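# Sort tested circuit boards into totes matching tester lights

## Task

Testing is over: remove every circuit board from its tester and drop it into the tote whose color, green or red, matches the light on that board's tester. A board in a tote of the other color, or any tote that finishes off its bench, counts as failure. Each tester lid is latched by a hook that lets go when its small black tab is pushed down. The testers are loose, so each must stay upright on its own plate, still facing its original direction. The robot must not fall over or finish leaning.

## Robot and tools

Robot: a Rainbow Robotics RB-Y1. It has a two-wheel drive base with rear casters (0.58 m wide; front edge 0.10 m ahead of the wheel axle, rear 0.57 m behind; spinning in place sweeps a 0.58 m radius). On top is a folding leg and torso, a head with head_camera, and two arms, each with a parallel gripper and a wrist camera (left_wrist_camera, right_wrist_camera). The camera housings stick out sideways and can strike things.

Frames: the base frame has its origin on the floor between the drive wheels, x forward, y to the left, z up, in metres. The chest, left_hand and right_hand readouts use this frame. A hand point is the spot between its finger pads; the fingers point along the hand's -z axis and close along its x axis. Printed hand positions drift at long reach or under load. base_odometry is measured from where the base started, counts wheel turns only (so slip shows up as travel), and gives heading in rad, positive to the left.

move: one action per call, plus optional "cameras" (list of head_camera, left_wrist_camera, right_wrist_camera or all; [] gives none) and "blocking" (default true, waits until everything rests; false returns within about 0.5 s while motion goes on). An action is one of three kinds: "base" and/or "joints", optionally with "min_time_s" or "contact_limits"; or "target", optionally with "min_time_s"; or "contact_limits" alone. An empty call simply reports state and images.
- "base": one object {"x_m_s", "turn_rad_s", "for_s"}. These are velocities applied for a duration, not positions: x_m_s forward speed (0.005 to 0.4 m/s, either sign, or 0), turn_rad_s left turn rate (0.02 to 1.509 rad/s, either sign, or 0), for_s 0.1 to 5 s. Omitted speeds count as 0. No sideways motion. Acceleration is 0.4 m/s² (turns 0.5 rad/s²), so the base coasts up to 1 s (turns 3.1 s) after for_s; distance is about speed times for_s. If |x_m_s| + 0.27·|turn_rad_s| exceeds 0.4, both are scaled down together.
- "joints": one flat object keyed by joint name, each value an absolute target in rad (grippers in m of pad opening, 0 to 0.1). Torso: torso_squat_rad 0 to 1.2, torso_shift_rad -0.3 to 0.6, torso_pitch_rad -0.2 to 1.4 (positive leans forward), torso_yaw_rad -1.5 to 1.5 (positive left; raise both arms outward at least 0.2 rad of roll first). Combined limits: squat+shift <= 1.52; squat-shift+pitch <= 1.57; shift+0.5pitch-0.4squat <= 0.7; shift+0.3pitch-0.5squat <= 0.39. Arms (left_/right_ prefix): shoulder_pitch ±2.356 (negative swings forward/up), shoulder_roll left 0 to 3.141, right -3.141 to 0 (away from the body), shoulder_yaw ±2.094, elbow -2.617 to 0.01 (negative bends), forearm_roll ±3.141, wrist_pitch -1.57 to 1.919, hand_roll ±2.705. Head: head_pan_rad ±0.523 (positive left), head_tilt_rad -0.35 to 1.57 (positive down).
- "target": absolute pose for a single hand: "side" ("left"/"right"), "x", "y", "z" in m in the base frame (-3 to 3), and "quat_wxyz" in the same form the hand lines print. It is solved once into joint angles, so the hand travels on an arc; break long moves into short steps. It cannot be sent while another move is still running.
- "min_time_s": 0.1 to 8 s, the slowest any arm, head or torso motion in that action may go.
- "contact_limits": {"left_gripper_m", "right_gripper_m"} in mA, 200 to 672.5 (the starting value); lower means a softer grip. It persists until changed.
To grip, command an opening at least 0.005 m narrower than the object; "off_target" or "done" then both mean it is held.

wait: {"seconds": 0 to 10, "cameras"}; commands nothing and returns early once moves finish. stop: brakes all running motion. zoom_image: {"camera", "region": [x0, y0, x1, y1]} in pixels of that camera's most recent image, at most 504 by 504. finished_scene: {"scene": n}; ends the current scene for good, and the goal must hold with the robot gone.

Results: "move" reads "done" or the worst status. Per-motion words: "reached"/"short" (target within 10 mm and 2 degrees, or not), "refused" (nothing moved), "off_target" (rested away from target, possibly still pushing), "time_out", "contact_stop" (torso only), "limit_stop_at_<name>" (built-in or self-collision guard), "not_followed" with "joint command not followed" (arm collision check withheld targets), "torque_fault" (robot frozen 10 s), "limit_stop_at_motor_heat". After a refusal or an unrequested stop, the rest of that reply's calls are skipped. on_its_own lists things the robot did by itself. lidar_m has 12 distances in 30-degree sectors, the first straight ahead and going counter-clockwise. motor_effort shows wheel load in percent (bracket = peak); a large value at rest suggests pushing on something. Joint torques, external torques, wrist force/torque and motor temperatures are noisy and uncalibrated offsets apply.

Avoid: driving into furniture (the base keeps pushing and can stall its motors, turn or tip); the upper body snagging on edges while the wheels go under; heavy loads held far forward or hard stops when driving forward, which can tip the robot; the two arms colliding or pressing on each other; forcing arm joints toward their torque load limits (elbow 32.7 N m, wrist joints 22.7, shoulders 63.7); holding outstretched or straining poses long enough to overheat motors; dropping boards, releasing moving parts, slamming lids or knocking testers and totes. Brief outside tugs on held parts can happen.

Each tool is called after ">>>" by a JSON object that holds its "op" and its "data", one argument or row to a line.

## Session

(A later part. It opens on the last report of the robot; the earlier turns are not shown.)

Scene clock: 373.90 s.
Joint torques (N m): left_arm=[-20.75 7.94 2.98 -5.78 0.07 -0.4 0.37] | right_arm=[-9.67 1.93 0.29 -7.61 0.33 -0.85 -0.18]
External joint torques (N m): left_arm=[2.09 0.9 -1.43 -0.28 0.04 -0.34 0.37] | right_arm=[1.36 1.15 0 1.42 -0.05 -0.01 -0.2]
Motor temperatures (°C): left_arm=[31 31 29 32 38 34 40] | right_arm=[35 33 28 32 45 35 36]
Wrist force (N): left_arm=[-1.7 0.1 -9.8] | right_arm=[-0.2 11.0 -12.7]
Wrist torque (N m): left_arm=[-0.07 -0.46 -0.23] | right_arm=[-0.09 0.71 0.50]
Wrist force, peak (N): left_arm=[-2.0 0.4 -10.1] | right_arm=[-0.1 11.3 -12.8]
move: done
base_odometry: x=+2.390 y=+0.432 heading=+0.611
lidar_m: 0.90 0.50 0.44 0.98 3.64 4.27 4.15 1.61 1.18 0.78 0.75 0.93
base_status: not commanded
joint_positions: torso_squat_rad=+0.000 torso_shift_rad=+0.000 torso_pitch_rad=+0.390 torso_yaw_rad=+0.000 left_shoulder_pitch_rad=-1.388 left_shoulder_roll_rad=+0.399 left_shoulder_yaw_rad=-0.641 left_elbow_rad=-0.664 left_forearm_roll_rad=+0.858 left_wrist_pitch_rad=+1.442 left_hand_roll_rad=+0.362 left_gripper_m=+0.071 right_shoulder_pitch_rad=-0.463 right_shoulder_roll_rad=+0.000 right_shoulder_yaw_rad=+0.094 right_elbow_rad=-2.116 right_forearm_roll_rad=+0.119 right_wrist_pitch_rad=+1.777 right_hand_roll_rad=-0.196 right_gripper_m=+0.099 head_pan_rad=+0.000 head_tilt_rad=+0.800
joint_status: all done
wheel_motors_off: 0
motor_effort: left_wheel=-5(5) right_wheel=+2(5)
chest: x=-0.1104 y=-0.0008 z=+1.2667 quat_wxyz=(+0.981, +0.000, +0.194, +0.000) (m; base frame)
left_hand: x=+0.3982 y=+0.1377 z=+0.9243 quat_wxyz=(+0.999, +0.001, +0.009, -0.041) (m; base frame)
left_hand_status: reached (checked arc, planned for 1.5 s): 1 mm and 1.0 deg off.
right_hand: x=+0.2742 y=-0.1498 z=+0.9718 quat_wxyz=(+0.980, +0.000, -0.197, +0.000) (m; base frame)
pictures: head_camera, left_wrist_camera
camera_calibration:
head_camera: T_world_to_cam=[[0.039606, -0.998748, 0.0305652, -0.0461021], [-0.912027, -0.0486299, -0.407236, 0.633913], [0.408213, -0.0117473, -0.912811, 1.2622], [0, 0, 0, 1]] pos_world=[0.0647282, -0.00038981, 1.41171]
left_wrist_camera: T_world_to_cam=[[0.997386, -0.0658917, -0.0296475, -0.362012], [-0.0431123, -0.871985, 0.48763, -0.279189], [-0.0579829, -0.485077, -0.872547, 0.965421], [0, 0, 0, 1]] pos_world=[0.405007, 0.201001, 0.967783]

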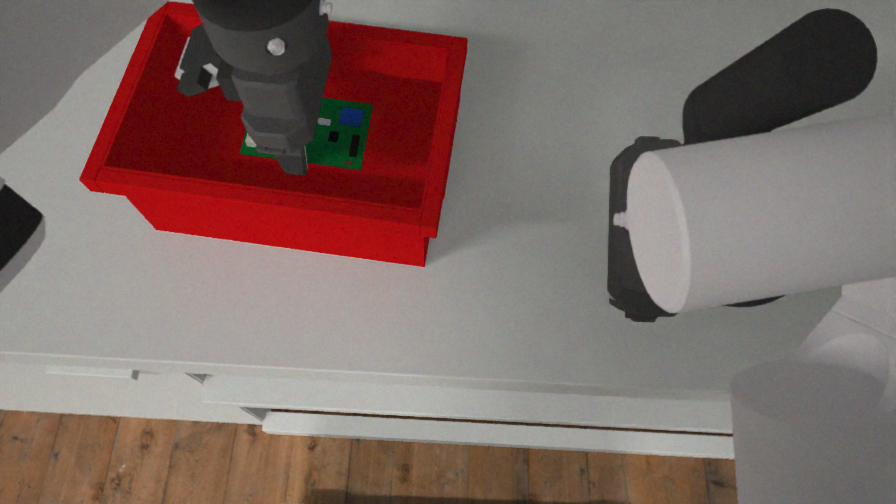

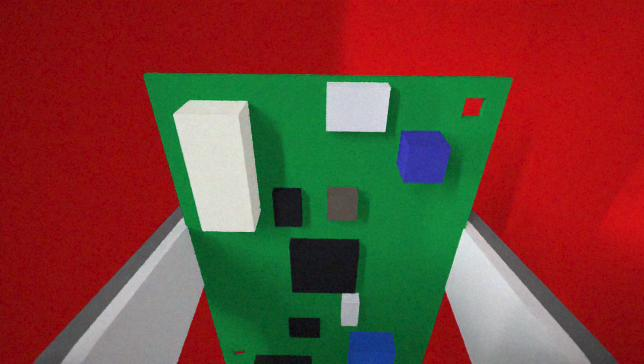

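>>> {"op": "move", "data": {
  "target": {"side":"left","x":0.399,"y":0.138,"z":0.904,"quat_wxyz":[0.9992,0,0,-0.04]},
  "min_time_s": 1,
  "cameras": ["left_wrist_camera"]
}}

>>> {"op": "move", "data": {
  "joints": {"left_gripper_m":0.082},
  "cameras": ["left_wrist_camera"]
}}

>>> {"op": "move", "data": {
  "target": {"side":"left","x":0.399,"y":0.138,"z":0.97,"quat_wxyz":[0.9992,0,0,-0.04]},
  "min_time_s": 1.5,
  "cameras": ["left_wrist_camera","head_camera"]
}}

>>> {"op": "move", "data": {
  "target": {"side":"left","x":0.387,"y":0.138,"z":1.05,"quat_wxyz":[1,0,0,0]},
  "min_time_s": 1.5,
  "cameras": ["head_camera"]
}}

>>> {"op": "move", "data": {
  "target": {"side":"left","x":0.36,"y":0.125,"z":1.11,"quat_wxyz":[0.996,0,-0.087,0]},
  "min_time_s": 1.5,
  "cameras": ["head_camera"]
}}

>>> {"op": "move", "data": {
  "joints": {"torso_pitch_rad":0,"head_tilt_rad":0.9},
  "min_time_s": 2,
  "cameras": ["head_camera"]
}}

Scene clock: 385.37 s.
Joint torques (N m): left_arm=[-20.66 5.26 2.47 -4 0.03 -0.34 -0.24] | right_arm=[-9.95 1.71 0.31 -7.63 0.27 -0.84 -0.19]
External joint torques (N m): left_arm=[2.06 -1.59 -1.42 1.43 0.01 -0.25 -0.24] | right_arm=[1.08 0.93 0.02 1.4 -0.1 0 -0.21]
Motor temperatures (°C): left_arm=[31 31 29 32 38 34 40] | right_arm=[34 33 28 33 45 35 36]
Wrist force (N): left_arm=[-1.6 0.0 -10.1] | right_arm=[-0.7 11.0 -12.8]
Wrist torque (N m): left_arm=[-0.04 -0.42 -0.20] | right_arm=[-0.09 0.67 0.49]
Wrist force, peak (N): left_arm=[-1.8 0.1 -10.2] | right_arm=[-0.4 11.0 -13.0]
move: done
base_odometry: x=+2.390 y=+0.432 heading=+0.611
lidar_m: 0.89 0.50 0.44 0.98 3.64 4.27 4.14 1.62 1.18 0.78 0.75 0.93
base_status: not commanded
joint_positions: torso_squat_rad=+0.000 torso_shift_rad=+0.000 torso_pitch_rad=+0.390 torso_yaw_rad=+0.000 left_shoulder_pitch_rad=-1.382 left_shoulder_roll_rad=+0.367 left_shoulder_yaw_rad=-0.647 left_elbow_rad=-0.586 left_forearm_roll_rad=+0.845 left_wrist_pitch_rad=+1.361 left_hand_roll_rad=+0.334 left_gripper_m=+0.071 right_shoulder_pitch_rad=-0.463 right_shoulder_roll_rad=+0.000 right_shoulder_yaw_rad=+0.094 right_elbow_rad=-2.116 right_forearm_roll_rad=+0.119 right_wrist_pitch_rad=+1.777 right_hand_roll_rad=-0.196 right_gripper_m=+0.099 head_pan_rad=+0.000 head_tilt_rad=+0.800
joint_status: all done
wheel_motors_off: 0
motor_effort: left_wheel=-3(5) right_wheel=+2(4)
chest: x=-0.1104 y=-0.0008 z=+1.2667 quat_wxyz=(+0.981, +0.000, +0.194, +0.000) (m; base frame)
left_hand: x=+0.3990 y=+0.1381 z=+0.9043 quat_wxyz=(+0.999, +0.000, -0.001, -0.040) (m; base frame)
left_hand_status: reached (checked arc, planned for 1.0 s): 0 mm and 0.1 deg off.
right_hand: x=+0.2742 y=-0.1498 z=+0.9718 quat_wxyz=(+0.980, +0.000, -0.197, +0.000) (m; base frame)
pictures: left_wrist_camera
camera_calibration:
left_wrist_camera: T_world_to_cam=[[0.997881, -0.0642291, -0.0104031, -0.381263], [-0.0509708, -0.87103, 0.488579, -0.266934], [-0.0404424, -0.487013, -0.872458, 0.941404], [0, 0, 0, 1]] pos_world=[0.404922, 0.20148, 0.947787]

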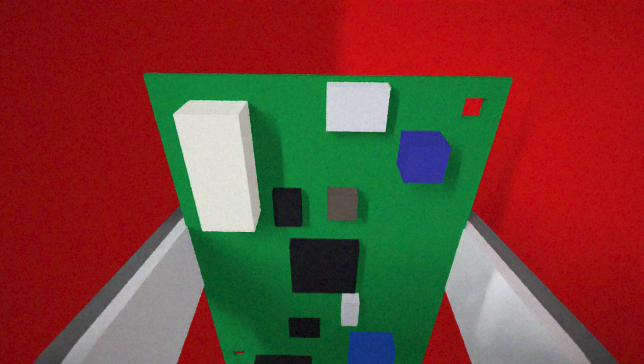

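Scene clock: 385.97 s.
Joint torques (N m): left_arm=[-20.86 5.12 2.72 -4.04 0.05 -0.42 -0.24] | right_arm=[-9.85 1.9 0.02 -7.76 0.22 -0.84 -0.25]
External joint torques (N m): left_arm=[1.86 -1.73 -1.18 1.39 0.03 -0.33 -0.24] | right_arm=[1.18 1.12 -0.27 1.27 -0.16 0 -0.27]
Motor temperatures (°C): left_arm=[31 31 29 32 38 34 40] | right_arm=[34 33 28 33 45 35 36]
Wrist force (N): left_arm=[-1.8 0.0 -9.3] | right_arm=[-0.5 10.9 -12.7]
Wrist torque (N m): left_arm=[-0.05 -0.42 -0.21] | right_arm=[-0.10 0.69 0.51]
Wrist force, peak (N): left_arm=[-1.6 0.1 -9.7] | right_arm=[-0.3 11.0 -12.9]
move: done
base_odometry: x=+2.390 y=+0.432 heading=+0.611
lidar_m: 0.89 0.51 0.44 0.98 3.64 4.27 4.15 1.61 1.18 0.79 0.75 0.93
base_status: not commanded
joint_positions: torso_squat_rad=+0.000 torso_shift_rad=+0.000 torso_pitch_rad=+0.390 torso_yaw_rad=+0.000 left_shoulder_pitch_rad=-1.382 left_shoulder_roll_rad=+0.367 left_shoulder_yaw_rad=-0.647 left_elbow_rad=-0.586 left_forearm_roll_rad=+0.845 left_wrist_pitch_rad=+1.361 left_hand_roll_rad=+0.334 left_gripper_m=+0.082 right_shoulder_pitch_rad=-0.463 right_shoulder_roll_rad=+0.000 right_shoulder_yaw_rad=+0.094 right_elbow_rad=-2.116 right_forearm_roll_rad=+0.119 right_wrist_pitch_rad=+1.777 right_hand_roll_rad=-0.196 right_gripper_m=+0.099 head_pan_rad=+0.000 head_tilt_rad=+0.800
joint_status: all done
wheel_motors_off: 0
motor_effort: left_wheel=-5(5) right_wheel=+3(4)
chest: x=-0.1104 y=-0.0008 z=+1.2667 quat_wxyz=(+0.981, +0.000, +0.194, +0.000) (m; base frame)
left_hand: x=+0.3990 y=+0.1381 z=+0.9043 quat_wxyz=(+0.999, +0.000, -0.001, -0.040) (m; base frame)
right_hand: x=+0.2742 y=-0.1498 z=+0.9718 quat_wxyz=(+0.980, +0.000, -0.197, +0.000) (m; base frame)
pictures: left_wrist_camera
camera_calibration:
left_wrist_camera: T_world_to_cam=[[0.997881, -0.0642297, -0.0104032, -0.381263], [-0.0509712, -0.87103, 0.488579, -0.266934], [-0.0404428, -0.487013, -0.872458, 0.941404], [0, 0, 0, 1]] pos_world=[0.404922, 0.20148, 0.947787]

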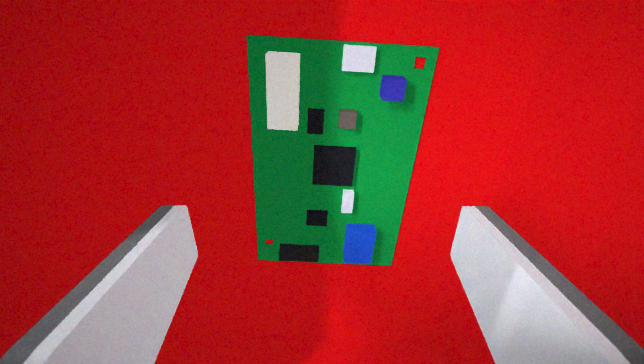

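Scene clock: 387.80 s.
Joint torques (N m): left_arm=[-20.37 8.01 6.91 -5.76 0.38 0.16 0.35] | right_arm=[-9.87 2.08 0.12 -7.8 0.24 -0.81 -0.13]
External joint torques (N m): left_arm=[2.33 0.62 1.06 -0.15 0.36 0.24 0.35] | right_arm=[1.15 1.3 -0.17 1.22 -0.13 0.03 -0.16]
Motor temperatures (°C): left_arm=[31 31 29 32 38 34 40] | right_arm=[34 33 28 33 45 35 36]
Wrist force (N): left_arm=[-1.7 0.4 -9.7] | right_arm=[-0.4 10.8 -12.6]
Wrist torque (N m): left_arm=[-0.10 -0.42 -0.19] | right_arm=[-0.07 0.68 0.50]
Wrist force, peak (N): left_arm=[-1.9 0.3 -9.8] | right_arm=[-0.2 11.1 -12.9]
move: done
base_odometry: x=+2.390 y=+0.432 heading=+0.611
lidar_m: 0.90 0.50 0.44 0.98 3.63 4.26 4.14 1.60 1.18 0.79 0.76 0.92
base_status: not commanded
joint_positions: torso_squat_rad=+0.000 torso_shift_rad=+0.000 torso_pitch_rad=+0.390 torso_yaw_rad=+0.000 left_shoulder_pitch_rad=-1.374 left_shoulder_roll_rad=+0.488 left_shoulder_yaw_rad=-0.620 left_elbow_rad=-0.901 left_forearm_roll_rad=+0.878 left_wrist_pitch_rad=+1.585 left_hand_roll_rad=+0.457 left_gripper_m=+0.082 right_shoulder_pitch_rad=-0.463 right_shoulder_roll_rad=+0.000 right_shoulder_yaw_rad=+0.094 right_elbow_rad=-2.116 right_forearm_roll_rad=+0.119 right_wrist_pitch_rad=+1.777 right_hand_roll_rad=-0.196 right_gripper_m=+0.099 head_pan_rad=+0.000 head_tilt_rad=+0.800
joint_status: all done
wheel_motors_off: 0
motor_effort: left_wheel=-3(6) right_wheel=+2(6)
chest: x=-0.1104 y=-0.0008 z=+1.2667 quat_wxyz=(+0.981, +0.000, +0.194, +0.000) (m; base frame)
left_hand: x=+0.3989 y=+0.1378 z=+0.9702 quat_wxyz=(+0.999, +0.000, +0.001, -0.040) (m; base frame)
left_hand_status: reached (checked arc, planned for 1.5 s): 0 mm and 0.1 deg off.
right_hand: x=+0.2742 y=-0.1498 z=+0.9718 quat_wxyz=(+0.980, +0.000, -0.197, +0.000) (m; base frame)
pictures: head_camera, left_wrist_camera
camera_calibration:
head_camera: T_world_to_cam=[[0.0396059, -0.998748, 0.0305652, -0.0461022], [-0.912027, -0.0486299, -0.407237, 0.633914], [0.408213, -0.0117473, -0.912811, 1.2622], [0, 0, 0, 1]] pos_world=[0.0647277, -0.000389977, 1.41171]
left_wrist_camera: T_world_to_cam=[[0.997771, -0.0651583, -0.0143917, -0.376444], [-0.0498501, -0.871221, 0.488354, -0.299555], [-0.0443587, -0.486548, -0.872527, 1.00029], [0, 0, 0, 1]] pos_world=[0.405044, 0.201181, 1.01365]

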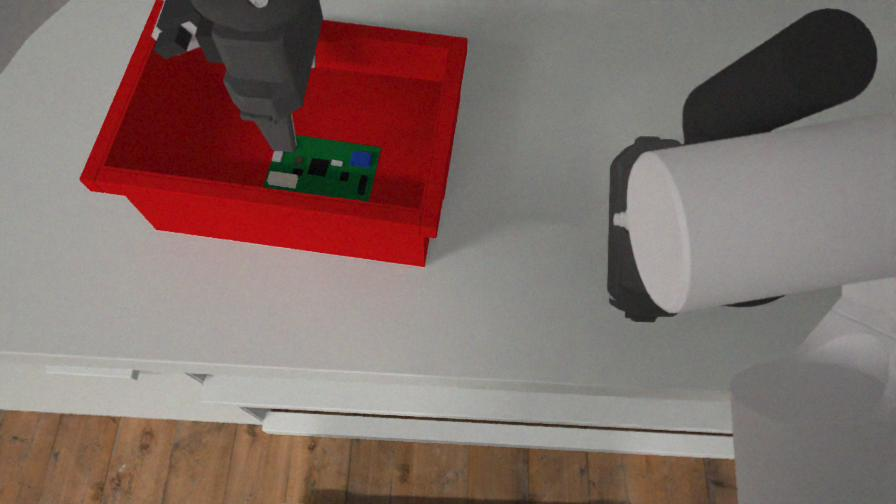

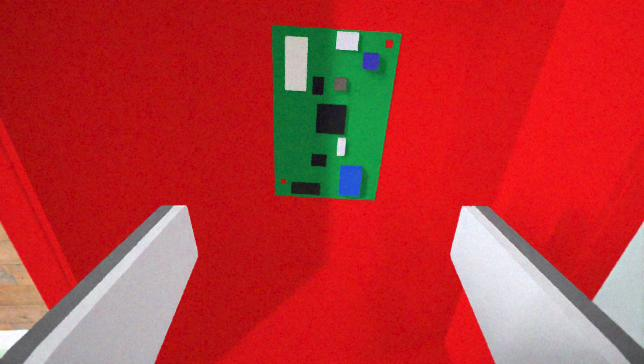

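Scene clock: 389.63 s.
Joint torques (N m): left_arm=[-21.63 8.29 7.97 -5.26 0.33 0.17 0.34] | right_arm=[-9.8 1.7 0.31 -7.66 0.23 -0.74 -0.19]
External joint torques (N m): left_arm=[0.73 0.56 0.83 0.02 0.31 0.24 0.34] | right_arm=[1.23 0.92 0.02 1.37 -0.15 0.09 -0.22]
Motor temperatures (°C): left_arm=[31 31 29 32 38 34 40] | right_arm=[34 33 28 33 45 35 36]
Wrist force (N): left_arm=[-1.8 0.4 -9.6] | right_arm=[-0.2 10.8 -12.4]
Wrist torque (N m): left_arm=[-0.11 -0.44 -0.21] | right_arm=[-0.07 0.72 0.50]
Wrist force, peak (N): left_arm=[-2.0 0.2 -9.8] | right_arm=[-0.6 11.2 -13.1]
move: done
base_odometry: x=+2.390 y=+0.432 heading=+0.611
lidar_m: 0.90 0.50 0.44 0.97 3.63 4.27 4.14 1.61 1.18 0.78 0.75 0.93
base_status: not commanded
joint_positions: torso_squat_rad=+0.000 torso_shift_rad=+0.000 torso_pitch_rad=+0.390 torso_yaw_rad=+0.000 left_shoulder_pitch_rad=-1.403 left_shoulder_roll_rad=+0.589 left_shoulder_yaw_rad=-0.558 left_elbow_rad=-1.170 left_forearm_roll_rad=+0.945 left_wrist_pitch_rad=+1.816 left_hand_roll_rad=+0.658 left_gripper_m=+0.082 right_shoulder_pitch_rad=-0.463 right_shoulder_roll_rad=+0.000 right_shoulder_yaw_rad=+0.094 right_elbow_rad=-2.116 right_forearm_roll_rad=+0.119 right_wrist_pitch_rad=+1.777 right_hand_roll_rad=-0.196 right_gripper_m=+0.099 head_pan_rad=+0.000 head_tilt_rad=+0.800
joint_status: all done
wheel_motors_off: 0
motor_effort: left_wheel=-3(5) right_wheel=+4(4)
chest: x=-0.1104 y=-0.0008 z=+1.2667 quat_wxyz=(+0.981, +0.000, +0.194, +0.000) (m; base frame)
left_hand: x=+0.3869 y=+0.1379 z=+1.0499 quat_wxyz=(+1.000, +0.000, +0.000, +0.000) (m; base frame)
left_hand_status: reached (checked arc, planned for 1.5 s): 0 mm and 0.1 deg off.
right_hand: x=+0.2742 y=-0.1498 z=+0.9718 quat_wxyz=(+0.980, +0.000, -0.197, +0.000) (m; base frame)
pictures: head_camera
camera_calibration:
head_camera: T_world_to_cam=[[0.0396058, -0.998748, 0.0305656, -0.0461026], [-0.912027, -0.04863, -0.407238, 0.633915], [0.408214, -0.0117476, -0.912811, 1.26219], [0, 0, 0, 1]] pos_world=[0.0647275, -0.000389767, 1.41171]

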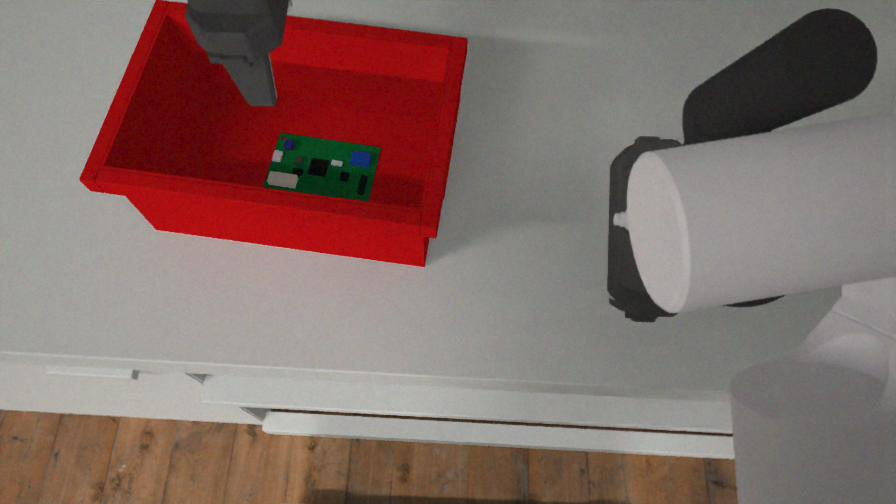

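Scene clock: 391.47 s.
Joint torques (N m): left_arm=[-18.17 8.02 7.58 -4.18 0.12 0.06 0.26] | right_arm=[-9.75 1.78 0.39 -7.83 0.21 -0.95 -0.14]
External joint torques (N m): left_arm=[2.07 0.76 -1.15 -0.21 0.35 0.33 0.27] | right_arm=[1.27 1 0.1 1.2 -0.16 -0.11 -0.16]
Motor temperatures (°C): left_arm=[31 31 29 32 38 34 40] | right_arm=[34 33 28 33 45 35 36]
Wrist force (N): left_arm=[-3.0 0.1 -9.3] | right_arm=[-0.3 10.9 -12.6]
Wrist torque (N m): left_arm=[-0.09 -0.52 -0.20] | right_arm=[-0.08 0.69 0.52]
Wrist force, peak (N): left_arm=[-2.1 0.4 -9.8] | right_arm=[-0.5 11.2 -12.9]
move: done
base_odometry: x=+2.390 y=+0.432 heading=+0.611
lidar_m: 0.89 0.51 0.44 0.98 3.63 4.27 4.15 1.61 1.17 0.79 0.76 0.93
base_status: not commanded
joint_positions: torso_squat_rad=+0.000 torso_shift_rad=+0.000 torso_pitch_rad=+0.390 torso_yaw_rad=+0.000 left_shoulder_pitch_rad=-1.367 left_shoulder_roll_rad=+0.720 left_shoulder_yaw_rad=-0.565 left_elbow_rad=-1.625 left_forearm_roll_rad=+0.996 left_wrist_pitch_rad=+1.893 left_hand_roll_rad=+0.929 left_gripper_m=+0.082 right_shoulder_pitch_rad=-0.463 right_shoulder_roll_rad=+0.000 right_shoulder_yaw_rad=+0.094 right_elbow_rad=-2.116 right_forearm_roll_rad=+0.119 right_wrist_pitch_rad=+1.777 right_hand_roll_rad=-0.196 right_gripper_m=+0.099 head_pan_rad=+0.000 head_tilt_rad=+0.800
joint_status: all done
wheel_motors_off: 0
motor_effort: left_wheel=-3(6) right_wheel=+3(5)
chest: x=-0.1104 y=-0.0008 z=+1.2667 quat_wxyz=(+0.981, +0.000, +0.194, +0.000) (m; base frame)
left_hand: x=+0.3601 y=+0.1248 z=+1.1102 quat_wxyz=(+0.996, +0.000, -0.087, +0.000) (m; base frame)
left_hand_status: reached (checked arc, planned for 1.5 s): 0 mm and 0.0 deg off.
right_hand: x=+0.2742 y=-0.1498 z=+0.9718 quat_wxyz=(+0.980, +0.000, -0.197, +0.000) (m; base frame)
pictures: head_camera
camera_calibration:
head_camera: T_world_to_cam=[[0.0396066, -0.998748, 0.0305673, -0.046104], [-0.912026, -0.0486313, -0.407238, 0.633916], [0.408215, -0.0117489, -0.91281, 1.26219], [0, 0, 0, 1]] pos_world=[0.0647273, -0.000388783, 1.41171]

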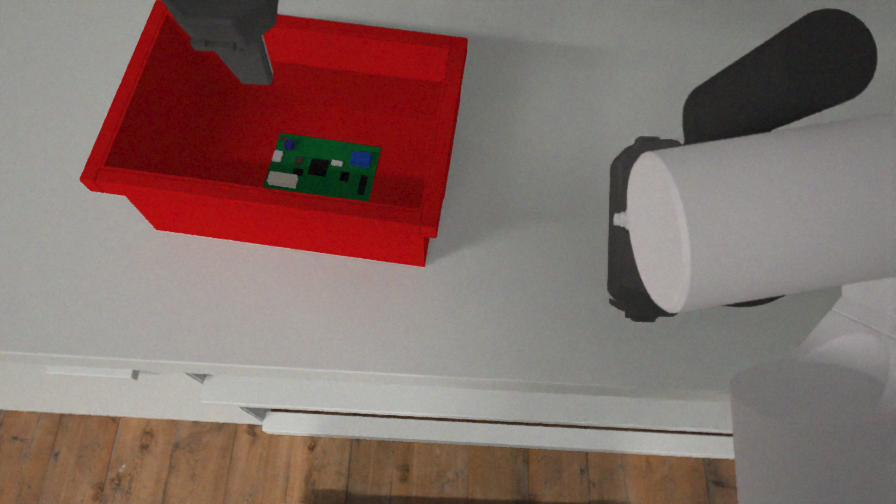

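Scene clock: 393.77 s.
Joint torques (N m): left_arm=[-18.72 8.03 7.85 -1.82 -0.44 -0.35 0.21] | right_arm=[-14.63 0.91 -0.15 -6.45 0.34 -1.52 -0.19]
External joint torques (N m): left_arm=[1.89 0.65 -1.04 -0.34 0.34 0.34 0.24] | right_arm=[1.6 1.26 0.34 1.17 -0.09 -0.04 -0.23]
Motor temperatures (°C): left_arm=[31 31 29 32 38 34 40] | right_arm=[34 33 28 33 45 35 36]
Wrist force (N): left_arm=[-5.0 0.5 -8.6] | right_arm=[-2.6 11.1 -11.6]
Wrist torque (N m): left_arm=[-0.16 -0.61 -0.18] | right_arm=[-0.12 0.56 0.50]
Wrist force, peak (N): left_arm=[-3.1 0.2 -9.7] | right_arm=[-0.3 11.2 -12.7]
move: done
base_odometry: x=+2.390 y=+0.432 heading=+0.611
lidar_m: 0.90 0.51 0.44 0.98 3.64 4.26 4.14 1.61 1.18 0.78 0.75 0.92
base_status: not commanded
joint_positions: torso_squat_rad=+0.000 torso_shift_rad=+0.000 torso_pitch_rad=+0.000 torso_yaw_rad=+0.000 left_shoulder_pitch_rad=-1.367 left_shoulder_roll_rad=+0.720 left_shoulder_yaw_rad=-0.565 left_elbow_rad=-1.625 left_forearm_roll_rad=+0.996 left_wrist_pitch_rad=+1.893 left_hand_roll_rad=+0.929 left_gripper_m=+0.082 right_shoulder_pitch_rad=-0.463 right_shoulder_roll_rad=+0.000 right_shoulder_yaw_rad=+0.094 right_elbow_rad=-2.116 right_forearm_roll_rad=+0.119 right_wrist_pitch_rad=+1.777 right_hand_roll_rad=-0.196 right_gripper_m=+0.099 head_pan_rad=+0.000 head_tilt_rad=+0.900
joint_status: all done
wheel_motors_off: 0
motor_effort: left_wheel=-4(5) right_wheel=+1(5)
chest: x=-0.2281 y=-0.0008 z=+1.2899 quat_wxyz=(+1.000, +0.000, +0.000, +0.000) (m; base frame)
left_hand: x=+0.2666 y=+0.1247 z=+1.3240 quat_wxyz=(+0.960, +0.000, -0.278, +0.000) (m; base frame)
right_hand: x=+0.2397 y=-0.1500 z=+1.1634 quat_wxyz=(+0.923, +0.000, -0.384, +0.000) (m; base frame)
pictures: head_camera
camera_calibration:
head_camera: T_world_to_cam=[[0.0290346, -0.998754, 0.0405895, -0.0570633], [-0.757431, -0.0484805, -0.651113, 0.872907], [0.652269, -0.0118389, -0.757895, 1.20266], [0, 0, 0, 1]] pos_world=[-0.121632, -0.000435115, 1.48216]

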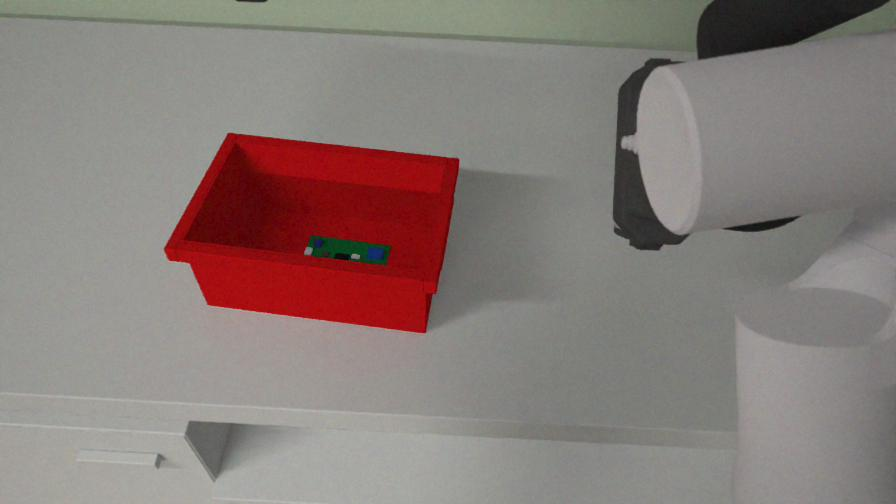

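>>> {"op": "move", "data": {
  "base": {"x_m_s":-0.3,"for_s":1.5},
  "joints": {"left_gripper_m":0,"head_tilt_rad":0.5},
  "cameras": ["head_camera"]
}}

>>> {"op": "move", "data": {
  "base": {"turn_rad_s":0.6,"for_s":3.97},
  "cameras": ["head_camera"]
}}

>>> {"op": "move", "data": {
  "base": {"x_m_s":0.4,"for_s":5},
  "cameras": ["head_camera"]
}}

Scene clock: 412.37 s.
Joint torques (N m): left_arm=[-19.04 7.98 8.06 -1.45 -0.43 -0.46 0.24] | right_arm=[-14.87 0.58 -0.63 -6.53 0.29 -1.55 -0.26]
External joint torques (N m): left_arm=[1.58 0.6 -0.83 0.03 0.36 0.22 0.26] | right_arm=[1.35 0.93 -0.14 1.09 -0.14 -0.07 -0.31]
Motor temperatures (°C): left_arm=[31 31 29 32 38 34 40] | right_arm=[35 33 28 32 45 35 36]
Wrist force (N): left_arm=[-5.1 0.2 -8.2] | right_arm=[-2.1 10.7 -11.2]
Wrist torque (N m): left_arm=[-0.10 -0.62 -0.18] | right_arm=[-0.07 0.61 0.49]
Wrist force, peak (N): left_arm=[-5.5 0.3 -8.7] | right_arm=[-2.4 11.3 -11.6]
move: done
base_odometry: x=+2.022 y=+0.174 heading=+0.611
lidar_m: 1.34 0.79 1.01 2.62 3.64 3.78 3.69 1.61 1.18 1.13 0.98 1.09
base_status: done (sent for 1.5 of 1.5 s)
joint_positions: torso_squat_rad=+0.000 torso_shift_rad=+0.000 torso_pitch_rad=+0.000 torso_yaw_rad=+0.000 left_shoulder_pitch_rad=-1.367 left_shoulder_roll_rad=+0.720 left_shoulder_yaw_rad=-0.565 left_elbow_rad=-1.626 left_forearm_roll_rad=+0.996 left_wrist_pitch_rad=+1.893 left_hand_roll_rad=+0.929 left_gripper_m=+0.000 right_shoulder_pitch_rad=-0.463 right_shoulder_roll_rad=+0.000 right_shoulder_yaw_rad=+0.094 right_elbow_rad=-2.116 right_forearm_roll_rad=+0.119 right_wrist_pitch_rad=+1.777 right_hand_roll_rad=-0.196 right_gripper_m=+0.099 head_pan_rad=+0.000 head_tilt_rad=+0.500
joint_status: all done
wheel_motors_off: 0
motor_effort: left_wheel=-3(23) right_wheel=+7(21)
chest: x=-0.2281 y=-0.0008 z=+1.2899 quat_wxyz=(+1.000, +0.000, +0.000, +0.000) (m; base frame)
left_hand: x=+0.2665 y=+0.1247 z=+1.3241 quat_wxyz=(+0.960, +0.000, -0.278, +0.000) (m; base frame)
right_hand: x=+0.2397 y=-0.1500 z=+1.1635 quat_wxyz=(+0.923, +0.000, -0.384, +0.000) (m; base frame)
pictures: head_camera
camera_calibration:
head_camera: T_world_to_cam=[[0.0105729, -0.998761, 0.0486209, -0.0728353], [-0.444084, -0.0482554, -0.894685, 1.3004], [0.895923, -0.0121323, -0.444044, 0.785292], [0, 0, 0, 1]] pos_world=[-0.125305, -0.000466481, 1.51569]

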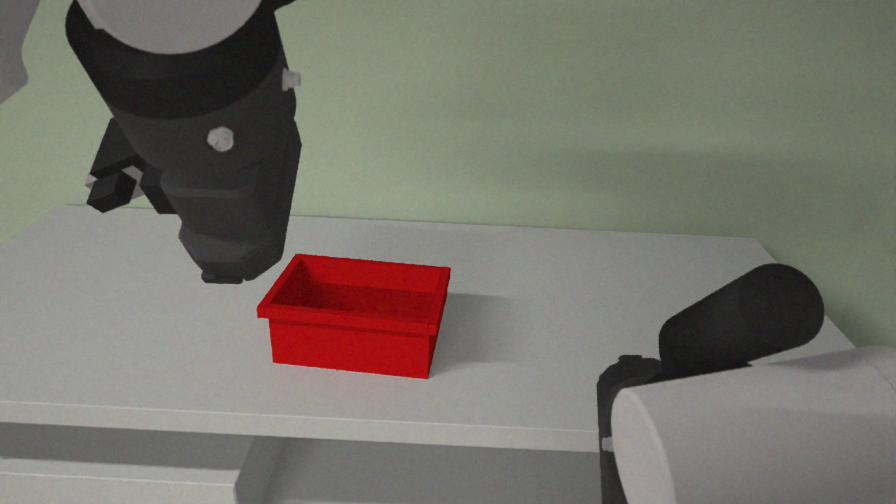

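Scene clock: 417.90 s.
Joint torques (N m): left_arm=[-19.19 7.92 7.77 -1.55 -0.43 -0.43 0.23] | right_arm=[-14.78 0.44 -0.68 -6.45 0.41 -1.53 -0.16]
External joint torques (N m): left_arm=[1.43 0.53 -1.11 -0.07 0.36 0.25 0.26] | right_arm=[1.45 0.79 -0.2 1.17 -0.02 -0.05 -0.2]
Motor temperatures (°C): left_arm=[31 31 29 32 38 34 40] | right_arm=[35 33 28 32 45 35 36]
Wrist force (N): left_arm=[-5.3 0.3 -8.3] | right_arm=[-2.2 10.9 -11.0]
Wrist torque (N m): left_arm=[-0.11 -0.64 -0.19] | right_arm=[-0.10 0.58 0.48]
Wrist force, peak (N): left_arm=[-5.2 -0.1 -8.7] | right_arm=[-2.8 11.2 -11.6]
move: done
base_odometry: x=+2.022 y=+0.174 heading=+2.990
lidar_m: 4.10 3.77 2.19 1.29 1.12 1.12 0.98 1.36 0.79 0.83 1.50 3.49
base_status: done (sent for 3.97 of 3.97 s)
joint_positions: torso_squat_rad=+0.000 torso_shift_rad=+0.000 torso_pitch_rad=+0.000 torso_yaw_rad=+0.000 left_shoulder_pitch_rad=-1.367 left_shoulder_roll_rad=+0.720 left_shoulder_yaw_rad=-0.565 left_elbow_rad=-1.626 left_forearm_roll_rad=+0.996 left_wrist_pitch_rad=+1.893 left_hand_roll_rad=+0.929 left_gripper_m=+0.000 right_shoulder_pitch_rad=-0.463 right_shoulder_roll_rad=+0.000 right_shoulder_yaw_rad=+0.094 right_elbow_rad=-2.116 right_forearm_roll_rad=+0.119 right_wrist_pitch_rad=+1.777 right_hand_roll_rad=-0.196 right_gripper_m=+0.099 head_pan_rad=+0.000 head_tilt_rad=+0.500
joint_status: not commanded
wheel_motors_off: 0
motor_effort: left_wheel=+1(26) right_wheel=+5(29)
chest: x=-0.2281 y=-0.0008 z=+1.2899 quat_wxyz=(+1.000, +0.000, +0.000, +0.000) (m; base frame)
left_hand: x=+0.2666 y=+0.1247 z=+1.3240 quat_wxyz=(+0.960, +0.000, -0.278, +0.000) (m; base frame)
right_hand: x=+0.2397 y=-0.1500 z=+1.1634 quat_wxyz=(+0.923, +0.000, -0.384, +0.000) (m; base frame)
pictures: head_camera
camera_calibration:
head_camera: T_world_to_cam=[[0.0105738, -0.998762, 0.0486055, -0.07283], [-0.444136, -0.0482413, -0.894659, 1.30037], [0.895897, -0.0121276, -0.444097, 0.785311], [0, 0, 0, 1]] pos_world=[-0.125245, -0.000484285, 1.51569]

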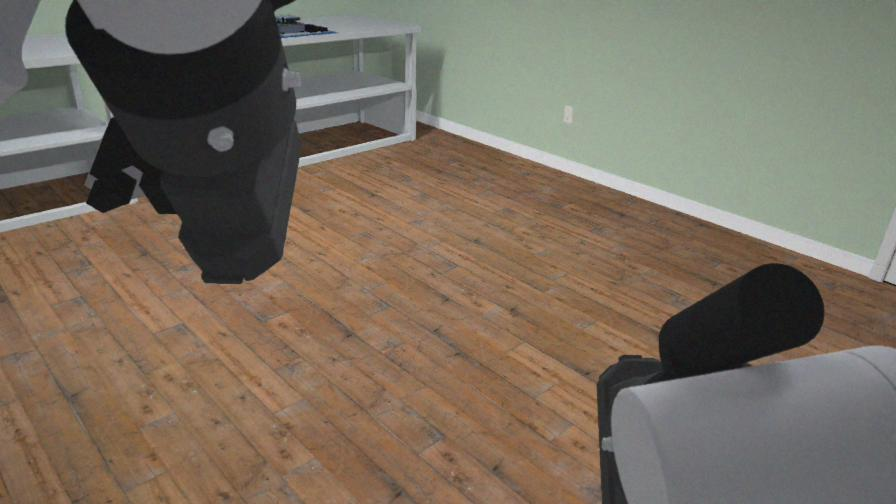

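Scene clock: 424.37 s.
Joint torques (N m): left_arm=[-19.04 7.72 7.98 -1.38 -0.48 -0.42 0.31] | right_arm=[-14.66 0.55 -0.5 -6.35 0.33 -1.46 -0.22]
External joint torques (N m): left_arm=[1.58 0.34 -0.91 0.1 0.31 0.26 0.34] | right_arm=[1.56 0.9 -0.01 1.26 -0.09 0.02 -0.26]
Motor temperatures (°C): left_arm=[31 31 29 32 38 34 40] | right_arm=[35 33 28 32 45 35 36]
Wrist force (N): left_arm=[-5.0 0.1 -8.5] | right_arm=[-2.2 11.1 -11.3]
Wrist torque (N m): left_arm=[-0.09 -0.61 -0.18] | right_arm=[-0.11 0.59 0.48]
Wrist force, peak (N): left_arm=[-5.5 0.1 -8.6] | right_arm=[-2.4 11.3 -11.8]
move: done
base_odometry: x=+0.044 y=+0.475 heading=+2.991
lidar_m: 2.48 2.13 2.25 2.72 2.51 2.51 2.94 2.11 2.39 2.41 2.12 2.12
base_status: done (sent for 5 of 5 s)
joint_positions: torso_squat_rad=+0.000 torso_shift_rad=+0.000 torso_pitch_rad=+0.000 torso_yaw_rad=+0.000 left_shoulder_pitch_rad=-1.367 left_shoulder_roll_rad=+0.720 left_shoulder_yaw_rad=-0.565 left_elbow_rad=-1.626 left_forearm_roll_rad=+0.996 left_wrist_pitch_rad=+1.893 left_hand_roll_rad=+0.929 left_gripper_m=+0.000 right_shoulder_pitch_rad=-0.463 right_shoulder_roll_rad=+0.000 right_shoulder_yaw_rad=+0.094 right_elbow_rad=-2.116 right_forearm_roll_rad=+0.119 right_wrist_pitch_rad=+1.777 right_hand_roll_rad=-0.196 right_gripper_m=+0.099 head_pan_rad=+0.000 head_tilt_rad=+0.500
joint_status: not commanded
wheel_motors_off: 0
motor_effort: left_wheel=+1(30) right_wheel=-2(29)
chest: x=-0.2280 y=-0.0008 z=+1.2899 quat_wxyz=(+1.000, +0.000, +0.000, +0.000) (m; base frame)
left_hand: x=+0.2666 y=+0.1247 z=+1.3240 quat_wxyz=(+0.961, +0.000, -0.278, +0.000) (m; base frame)
right_hand: x=+0.2397 y=-0.1500 z=+1.1634 quat_wxyz=(+0.923, +0.000, -0.384, +0.000) (m; base frame)
pictures: head_camera
camera_calibration:
head_camera: T_world_to_cam=[[0.0105805, -0.998762, 0.048604, -0.0728273], [-0.444257, -0.0482413, -0.8946, 1.3003], [0.895837, -0.0121274, -0.444217, 0.785394], [0, 0, 0, 1]] pos_world=[-0.125148, -0.000484231, 1.51567]

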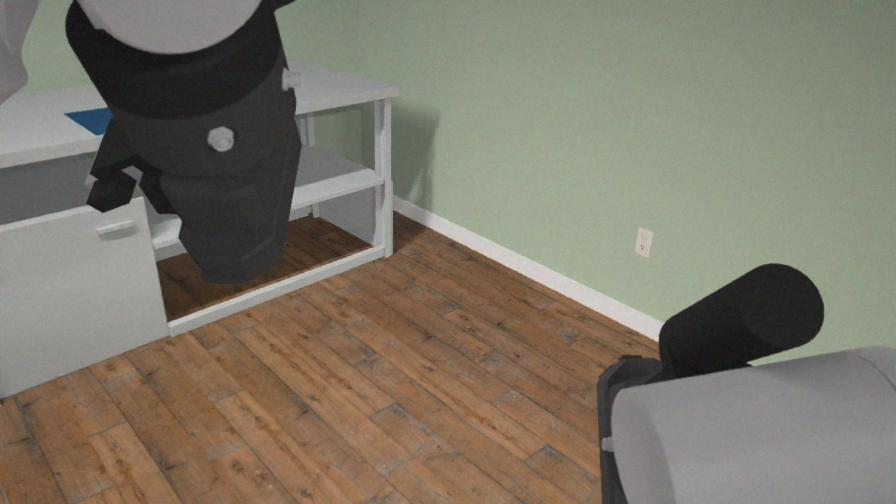

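>>> {"op": "move", "data": {
  "base": {"x_m_s":0.35,"for_s":4.2},
  "cameras": []
}}

>>> {"op": "move", "data": {
  "base": {"turn_rad_s":0.4,"for_s":1.91},
  "joints": {"head_tilt_rad":0.6},
  "cameras": ["head_camera"]
}}

Scene clock: 434.10 s.
Joint torques (N m): left_arm=[-19.14 7.63 8.24 -1.27 -0.44 -0.4 0.23] | right_arm=[-14.71 0.61 -0.63 -6.48 0.3 -1.47 -0.21]
External joint torques (N m): left_arm=[1.48 0.24 -0.65 0.2 0.35 0.28 0.26] | right_arm=[1.51 0.96 -0.14 1.14 -0.13 0.01 -0.25]
Motor temperatures (°C): left_arm=[30 31 29 32 38 34 40] | right_arm=[35 33 28 32 45 35 36]
Wrist force (N): left_arm=[-5.1 0.1 -8.2] | right_arm=[-2.3 11.0 -11.2]
Wrist torque (N m): left_arm=[-0.09 -0.62 -0.18] | right_arm=[-0.09 0.59 0.48]
Wrist force, peak (N): left_arm=[-5.5 0.1 -8.6] | right_arm=[-2.4 11.3 -11.6]
move: done
base_odometry: x=-1.409 y=+0.695 heading=+2.991
lidar_m: 1.29 1.48 1.20 1.33 2.81 3.53 3.68 3.33 2.15 1.26 1.10 1.10
base_status: done (sent for 4.2 of 4.2 s)
joint_positions: torso_squat_rad=+0.000 torso_shift_rad=+0.000 torso_pitch_rad=+0.000 torso_yaw_rad=+0.000 left_shoulder_pitch_rad=-1.367 left_shoulder_roll_rad=+0.720 left_shoulder_yaw_rad=-0.565 left_elbow_rad=-1.626 left_forearm_roll_rad=+0.996 left_wrist_pitch_rad=+1.893 left_hand_roll_rad=+0.929 left_gripper_m=+0.000 right_shoulder_pitch_rad=-0.463 right_shoulder_roll_rad=+0.000 right_shoulder_yaw_rad=+0.094 right_elbow_rad=-2.116 right_forearm_roll_rad=+0.119 right_wrist_pitch_rad=+1.777 right_hand_roll_rad=-0.196 right_gripper_m=+0.099 head_pan_rad=+0.000 head_tilt_rad=+0.500
joint_status: not commanded
wheel_motors_off: 0
motor_effort: left_wheel=+1(28) right_wheel=-4(19)
chest: x=-0.2280 y=-0.0008 z=+1.2899 quat_wxyz=(+1.000, +0.000, +0.000, +0.000) (m; base frame)
left_hand: x=+0.2666 y=+0.1247 z=+1.3240 quat_wxyz=(+0.961, +0.000, -0.278, +0.000) (m; base frame)
right_hand: x=+0.2397 y=-0.1500 z=+1.1634 quat_wxyz=(+0.923, +0.000, -0.384, +0.000) (m; base frame)
pictures: none
No camera images: "cameras" was empty.

Scene clock: 437.10 s.
Joint torques (N m): left_arm=[-19.08 7.92 8.05 -1.34 -0.45 -0.43 0.28] | right_arm=[-14.79 0.63 -0.79 -6.43 0.32 -1.48 -0.13]
External joint torques (N m): left_arm=[1.53 0.54 -0.84 0.13 0.34 0.26 0.31] | right_arm=[1.44 0.98 -0.31 1.19 -0.1 0 -0.17]
Motor temperatures (°C): left_arm=[30 31 29 32 38 34 40] | right_arm=[35 33 28 32 45 35 36]
Wrist force (N): left_arm=[-5.0 0.1 -8.3] | right_arm=[-2.4 10.9 -11.2]
Wrist torque (N m): left_arm=[-0.08 -0.61 -0.18] | right_arm=[-0.10 0.57 0.48]
Wrist force, peak (N): left_arm=[-5.2 0.1 -8.8] | right_arm=[-2.5 10.9 -11.8]
move: done
base_odometry: x=-1.409 y=+0.695 heading=-2.532
lidar_m: 1.74 1.21 1.82 3.53 3.65 3.33 3.16 1.58 1.16 1.11 1.14 1.33
base_status: done (sent for 1.9 of 1.9 s)
joint_positions: torso_squat_rad=+0.000 torso_shift_rad=+0.000 torso_pitch_rad=+0.000 torso_yaw_rad=+0.000 left_shoulder_pitch_rad=-1.367 left_shoulder_roll_rad=+0.720 left_shoulder_yaw_rad=-0.565 left_elbow_rad=-1.626 left_forearm_roll_rad=+0.996 left_wrist_pitch_rad=+1.893 left_hand_roll_rad=+0.929 left_gripper_m=+0.000 right_shoulder_pitch_rad=-0.463 right_shoulder_roll_rad=+0.000 right_shoulder_yaw_rad=+0.094 right_elbow_rad=-2.116 right_forearm_roll_rad=+0.119 right_wrist_pitch_rad=+1.777 right_hand_roll_rad=-0.196 right_gripper_m=+0.099 head_pan_rad=+0.000 head_tilt_rad=+0.600
joint_status: all done
wheel_motors_off: 0
motor_effort: left_wheel=+0(29) right_wheel=+2(27)
chest: x=-0.2280 y=-0.0008 z=+1.2899 quat_wxyz=(+1.000, +0.000, +0.000, +0.000) (m; base frame)
left_hand: x=+0.2666 y=+0.1247 z=+1.3240 quat_wxyz=(+0.961, +0.000, -0.278, +0.000) (m; base frame)
right_hand: x=+0.2397 y=-0.1500 z=+1.1634 quat_wxyz=(+0.923, +0.000, -0.384, +0.000) (m; base frame)
pictures: head_camera
camera_calibration:
head_camera: T_world_to_cam=[[0.0154711, -0.998762, 0.047282, -0.0698685], [-0.531282, -0.0482713, -0.845819, 1.20967], [0.847054, -0.0120344, -0.531371, 0.905219], [0, 0, 0, 1]] pos_world=[-0.123011, -0.0004957, 1.50747]

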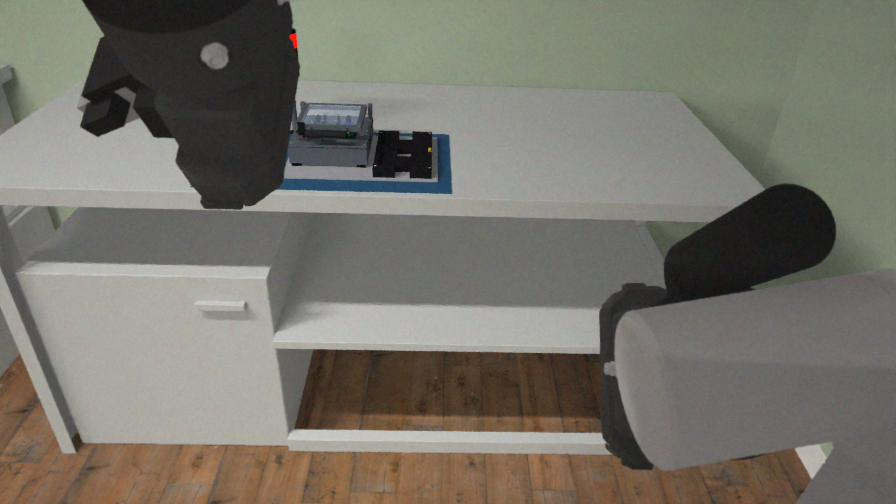

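>>> {"op": "zoom_image", "data": {
  "camera": "head_camera",
  "region": [250, 80, 480, 210]
}}

Scaled by 2.191 from the camera's 896x504 image, which has a finer 1280x720 frame.

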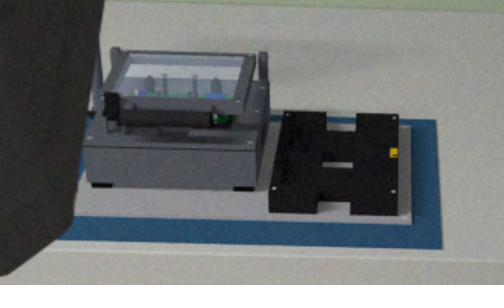

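>>> {"op": "move", "data": {
  "base": {"turn_rad_s":0.2,"for_s":1.0},
  "cameras": []
}}

>>> {"op": "move", "data": {
  "base": {"x_m_s":0.3,"for_s":2.07},
  "cameras": []
}}

>>> {"op": "move", "data": {
  "base": {"turn_rad_s":-0.2,"for_s":0.7},
  "joints": {"head_tilt_rad":0.85},
  "cameras": ["head_camera"]
}}

>>> {"op": "zoom_image", "data": {
  "camera": "head_camera",
  "region": [150, 60, 600, 400]
}}

Scene clock: 467.40 s.
Joint torques (N m): left_arm=[-19.29 7.81 8.09 -1.38 -0.43 -0.45 0.33] | right_arm=[-14.79 0.46 -0.66 -6.42 0.33 -1.5 -0.17]
External joint torques (N m): left_arm=[1.33 0.43 -0.8 0.1 0.36 0.23 0.36] | right_arm=[1.44 0.81 -0.18 1.2 -0.09 -0.02 -0.21]
Motor temperatures (°C): left_arm=[30 31 29 32 38 34 40] | right_arm=[35 33 28 32 45 35 36]
Wrist force (N): left_arm=[-5.0 0.5 -8.1] | right_arm=[-2.3 11.1 -11.3]
Wrist torque (N m): left_arm=[-0.13 -0.62 -0.18] | right_arm=[-0.13 0.57 0.49]
Wrist force, peak (N): left_arm=[-5.4 0.4 -8.7] | right_arm=[-2.3 11.1 -11.7]
move: done
base_odometry: x=-1.409 y=+0.695 heading=-2.333
lidar_m: 1.21 1.26 2.82 3.53 3.93 3.32 2.50 1.34 1.12 1.10 1.23 1.32
base_status: done (sent for 1 of 1 s)
joint_positions: torso_squat_rad=+0.000 torso_shift_rad=+0.000 torso_pitch_rad=+0.000 torso_yaw_rad=+0.000 left_shoulder_pitch_rad=-1.367 left_shoulder_roll_rad=+0.720 left_shoulder_yaw_rad=-0.565 left_elbow_rad=-1.626 left_forearm_roll_rad=+0.996 left_wrist_pitch_rad=+1.893 left_hand_roll_rad=+0.929 left_gripper_m=+0.000 right_shoulder_pitch_rad=-0.463 right_shoulder_roll_rad=+0.000 right_shoulder_yaw_rad=+0.094 right_elbow_rad=-2.116 right_forearm_roll_rad=+0.119 right_wrist_pitch_rad=+1.777 right_hand_roll_rad=-0.196 right_gripper_m=+0.099 head_pan_rad=+0.000 head_tilt_rad=+0.600
joint_status: not commanded
wheel_motors_off: 0
motor_effort: left_wheel=+2(17) right_wheel=+3(21)
chest: x=-0.2280 y=-0.0008 z=+1.2899 quat_wxyz=(+1.000, +0.000, +0.000, +0.000) (m; base frame)
left_hand: x=+0.2666 y=+0.1247 z=+1.3240 quat_wxyz=(+0.961, +0.000, -0.278, +0.000) (m; base frame)
right_hand: x=+0.2397 y=-0.1500 z=+1.1634 quat_wxyz=(+0.923, +0.000, -0.384, +0.000) (m; base frame)
pictures: none
No camera images: "cameras" was empty.

Scene clock: 470.53 s.
Joint torques (N m): left_arm=[-19.21 7.82 7.8 -1.22 -0.34 -0.34 0.27] | right_arm=[-15 0.71 -0.65 -6.58 0.31 -1.52 -0.24]
External joint torques (N m): left_arm=[1.41 0.44 -1.09 0.26 0.45 0.35 0.3] | right_arm=[1.22 1.06 -0.16 1.04 -0.12 -0.04 -0.28]
Motor temperatures (°C): left_arm=[30 31 29 32 38 34 40] | right_arm=[35 33 28 32 45 35 36]
Wrist force (N): left_arm=[-5.2 0.3 -8.4] | right_arm=[-2.5 10.7 -11.3]
Wrist torque (N m): left_arm=[-0.10 -0.61 -0.17] | right_arm=[-0.07 0.56 0.49]
Wrist force, peak (N): left_arm=[-5.2 0.3 -8.8] | right_arm=[-2.3 11.2 -11.6]
move: done
base_odometry: x=-1.837 y=+0.247 heading=-2.332
lidar_m: 0.69 0.61 0.92 3.41 3.80 3.90 2.81 1.49 1.22 1.22 0.95 1.20
base_status: done (sent for 2.07 of 2.07 s)
joint_positions: torso_squat_rad=+0.000 torso_shift_rad=+0.000 torso_pitch_rad=+0.000 torso_yaw_rad=+0.000 left_shoulder_pitch_rad=-1.367 left_shoulder_roll_rad=+0.720 left_shoulder_yaw_rad=-0.565 left_elbow_rad=-1.626 left_forearm_roll_rad=+0.996 left_wrist_pitch_rad=+1.893 left_hand_roll_rad=+0.929 left_gripper_m=+0.000 right_shoulder_pitch_rad=-0.463 right_shoulder_roll_rad=+0.000 right_shoulder_yaw_rad=+0.094 right_elbow_rad=-2.116 right_forearm_roll_rad=+0.119 right_wrist_pitch_rad=+1.777 right_hand_roll_rad=-0.196 right_gripper_m=+0.099 head_pan_rad=+0.000 head_tilt_rad=+0.600
joint_status: not commanded
wheel_motors_off: 0
motor_effort: left_wheel=+0(29) right_wheel=-3(28)
chest: x=-0.2280 y=-0.0008 z=+1.2899 quat_wxyz=(+1.000, +0.000, +0.000, +0.000) (m; base frame)
left_hand: x=+0.2667 y=+0.1247 z=+1.3239 quat_wxyz=(+0.961, +0.000, -0.278, +0.000) (m; base frame)
right_hand: x=+0.2398 y=-0.1500 z=+1.1633 quat_wxyz=(+0.923, +0.000, -0.384, +0.000) (m; base frame)
pictures: none
No camera images: "cameras" was empty.

Scene clock: 472.10 s.
Joint torques (N m): left_arm=[-19.05 7.81 7.87 -1.38 -0.48 -0.44 0.23] | right_arm=[-15.03 0.64 -0.61 -6.53 0.27 -1.62 -0.24]
External joint torques (N m): left_arm=[1.57 0.44 -1.01 0.1 0.31 0.25 0.26] | right_arm=[1.19 1 -0.12 1.09 -0.16 -0.14 -0.28]
Motor temperatures (°C): left_arm=[30 31 29 32 38 34 40] | right_arm=[35 33 28 32 45 35 36]
Wrist force (N): left_arm=[-5.2 0.2 -8.5] | right_arm=[-2.5 10.8 -11.3]
Wrist torque (N m): left_arm=[-0.08 -0.62 -0.18] | right_arm=[-0.08 0.57 0.48]
Wrist force, peak (N): left_arm=[-5.5 0.0 -8.6] | right_arm=[-2.4 11.2 -11.7]
move: done
base_odometry: x=-1.837 y=+0.247 heading=-2.472
lidar_m: 1.02 0.61 0.78 2.77 3.60 3.88 3.79 1.66 1.26 1.23 0.95 1.22
base_status: done (sent for 0.7 of 0.7 s)
joint_positions: torso_squat_rad=+0.000 torso_shift_rad=+0.000 torso_pitch_rad=+0.000 torso_yaw_rad=+0.000 left_shoulder_pitch_rad=-1.367 left_shoulder_roll_rad=+0.720 left_shoulder_yaw_rad=-0.565 left_elbow_rad=-1.626 left_forearm_roll_rad=+0.996 left_wrist_pitch_rad=+1.893 left_hand_roll_rad=+0.929 left_gripper_m=+0.000 right_shoulder_pitch_rad=-0.463 right_shoulder_roll_rad=+0.000 right_shoulder_yaw_rad=+0.094 right_elbow_rad=-2.116 right_forearm_roll_rad=+0.119 right_wrist_pitch_rad=+1.777 right_hand_roll_rad=-0.196 right_gripper_m=+0.099 head_pan_rad=+0.000 head_tilt_rad=+0.850
joint_status: all done
wheel_motors_off: 0
motor_effort: left_wheel=+0(27) right_wheel=-3(24)
chest: x=-0.2280 y=-0.0008 z=+1.2899 quat_wxyz=(+1.000, +0.000, +0.000, +0.000) (m; base frame)
left_hand: x=+0.2666 y=+0.1247 z=+1.3239 quat_wxyz=(+0.961, +0.000, -0.278, +0.000) (m; base frame)
right_hand: x=+0.2397 y=-0.1500 z=+1.1634 quat_wxyz=(+0.923, +0.000, -0.384, +0.000) (m; base frame)
pictures: head_camera
camera_calibration:
head_camera: T_world_to_cam=[[0.026931, -0.998755, 0.0419956, -0.0595863], [-0.724042, -0.0484546, -0.688051, 0.934902], [0.689229, -0.0118767, -0.724446, 1.16036], [0, 0, 0, 1]] pos_world=[-0.121242, -0.000430523, 1.48638]

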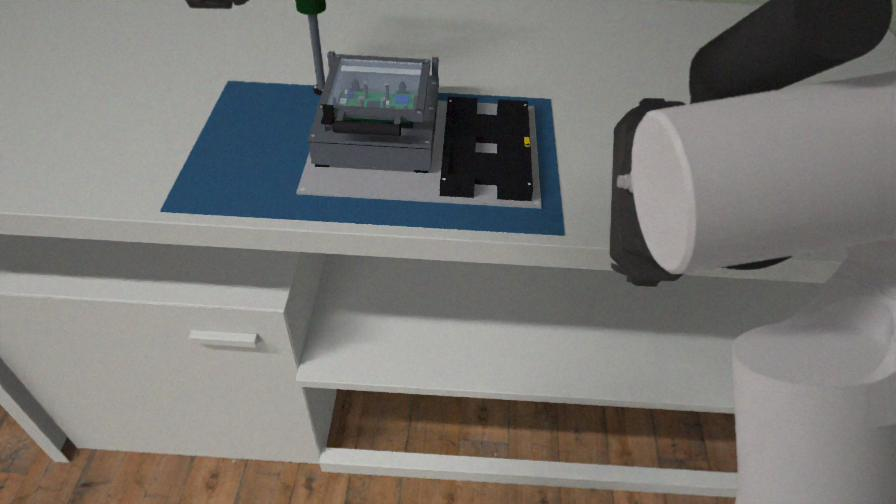

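Scaled by 1.120 from the camera's 896x504 image, which has a finer 1280x720 frame.

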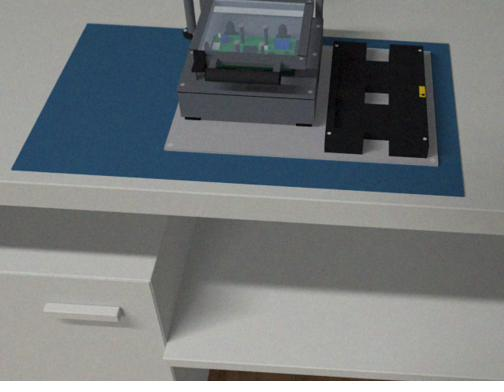

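>>> {"op": "move", "data": {
  "base": {"x_m_s":0.15,"for_s":2.0},
  "joints": {"head_tilt_rad":0.9},
  "cameras": ["head_camera"]
}}

>>> {"op": "zoom_image", "data": {
  "camera": "head_camera",
  "region": [200, 100, 520, 330]
}}

Scene clock: 489.47 s.
Joint torques (N m): left_arm=[-19.1 7.86 8.39 -1.43 -0.45 -0.43 0.27] | right_arm=[-14.95 0.63 -0.6 -6.45 0.26 -1.47 -0.19]
External joint torques (N m): left_arm=[1.51 0.48 -0.5 0.05 0.34 0.25 0.3] | right_arm=[1.27 0.98 -0.11 1.17 -0.17 0.01 -0.23]
Motor temperatures (°C): left_arm=[30 31 29 32 38 34 40] | right_arm=[35 33 28 32 45 35 36]
Wrist force (N): left_arm=[-5.4 0.3 -8.3] | right_arm=[-2.4 10.9 -11.1]
Wrist torque (N m): left_arm=[-0.12 -0.65 -0.17] | right_arm=[-0.10 0.59 0.48]
Wrist force, peak (N): left_arm=[-5.6 0.1 -8.5] | right_arm=[-2.1 11.1 -11.7]
move: done
base_odometry: x=-2.072 y=+0.060 heading=-2.473
lidar_m: 0.88 0.38 0.36 0.89 3.58 4.17 3.95 1.68 1.26 0.84 0.86 0.92
base_status: done (sent for 2 of 2 s)
joint_positions: torso_squat_rad=+0.000 torso_shift_rad=+0.000 torso_pitch_rad=+0.000 torso_yaw_rad=+0.000 left_shoulder_pitch_rad=-1.367 left_shoulder_roll_rad=+0.720 left_shoulder_yaw_rad=-0.565 left_elbow_rad=-1.626 left_forearm_roll_rad=+0.996 left_wrist_pitch_rad=+1.893 left_hand_roll_rad=+0.929 left_gripper_m=+0.000 right_shoulder_pitch_rad=-0.463 right_shoulder_roll_rad=+0.000 right_shoulder_yaw_rad=+0.094 right_elbow_rad=-2.116 right_forearm_roll_rad=+0.119 right_wrist_pitch_rad=+1.777 right_hand_roll_rad=-0.196 right_gripper_m=+0.099 head_pan_rad=+0.000 head_tilt_rad=+0.900
joint_status: all done
wheel_motors_off: 0
motor_effort: left_wheel=-5(26) right_wheel=+3(28)
chest: x=-0.2281 y=-0.0008 z=+1.2899 quat_wxyz=(+1.000, +0.000, +0.000, +0.000) (m; base frame)
left_hand: x=+0.2666 y=+0.1247 z=+1.3240 quat_wxyz=(+0.961, +0.000, -0.278, +0.000) (m; base frame)
right_hand: x=+0.2397 y=-0.1500 z=+1.1634 quat_wxyz=(+0.923, +0.000, -0.384, +0.000) (m; base frame)
pictures: head_camera
camera_calibration:
head_camera: T_world_to_cam=[[0.0290396, -0.998753, 0.0405974, -0.0570674], [-0.757485, -0.0484884, -0.651049, 0.872844], [0.652206, -0.0118457, -0.757949, 1.20269], [0, 0, 0, 1]] pos_world=[-0.121576, -0.000426748, 1.48216]

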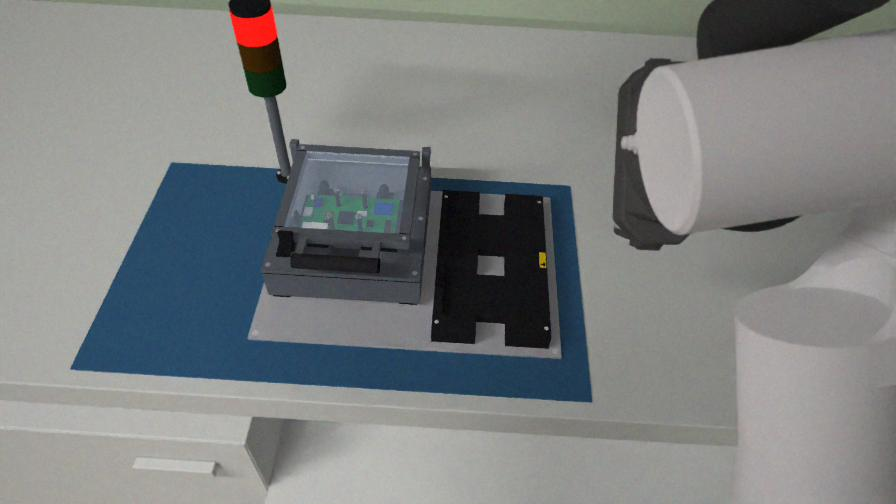

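Scaled by 1.575 from the camera's 896x504 image, which has a finer 1280x720 frame.

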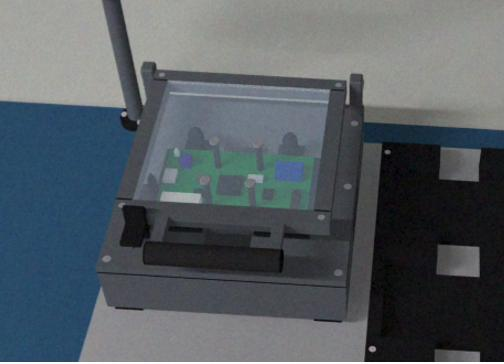

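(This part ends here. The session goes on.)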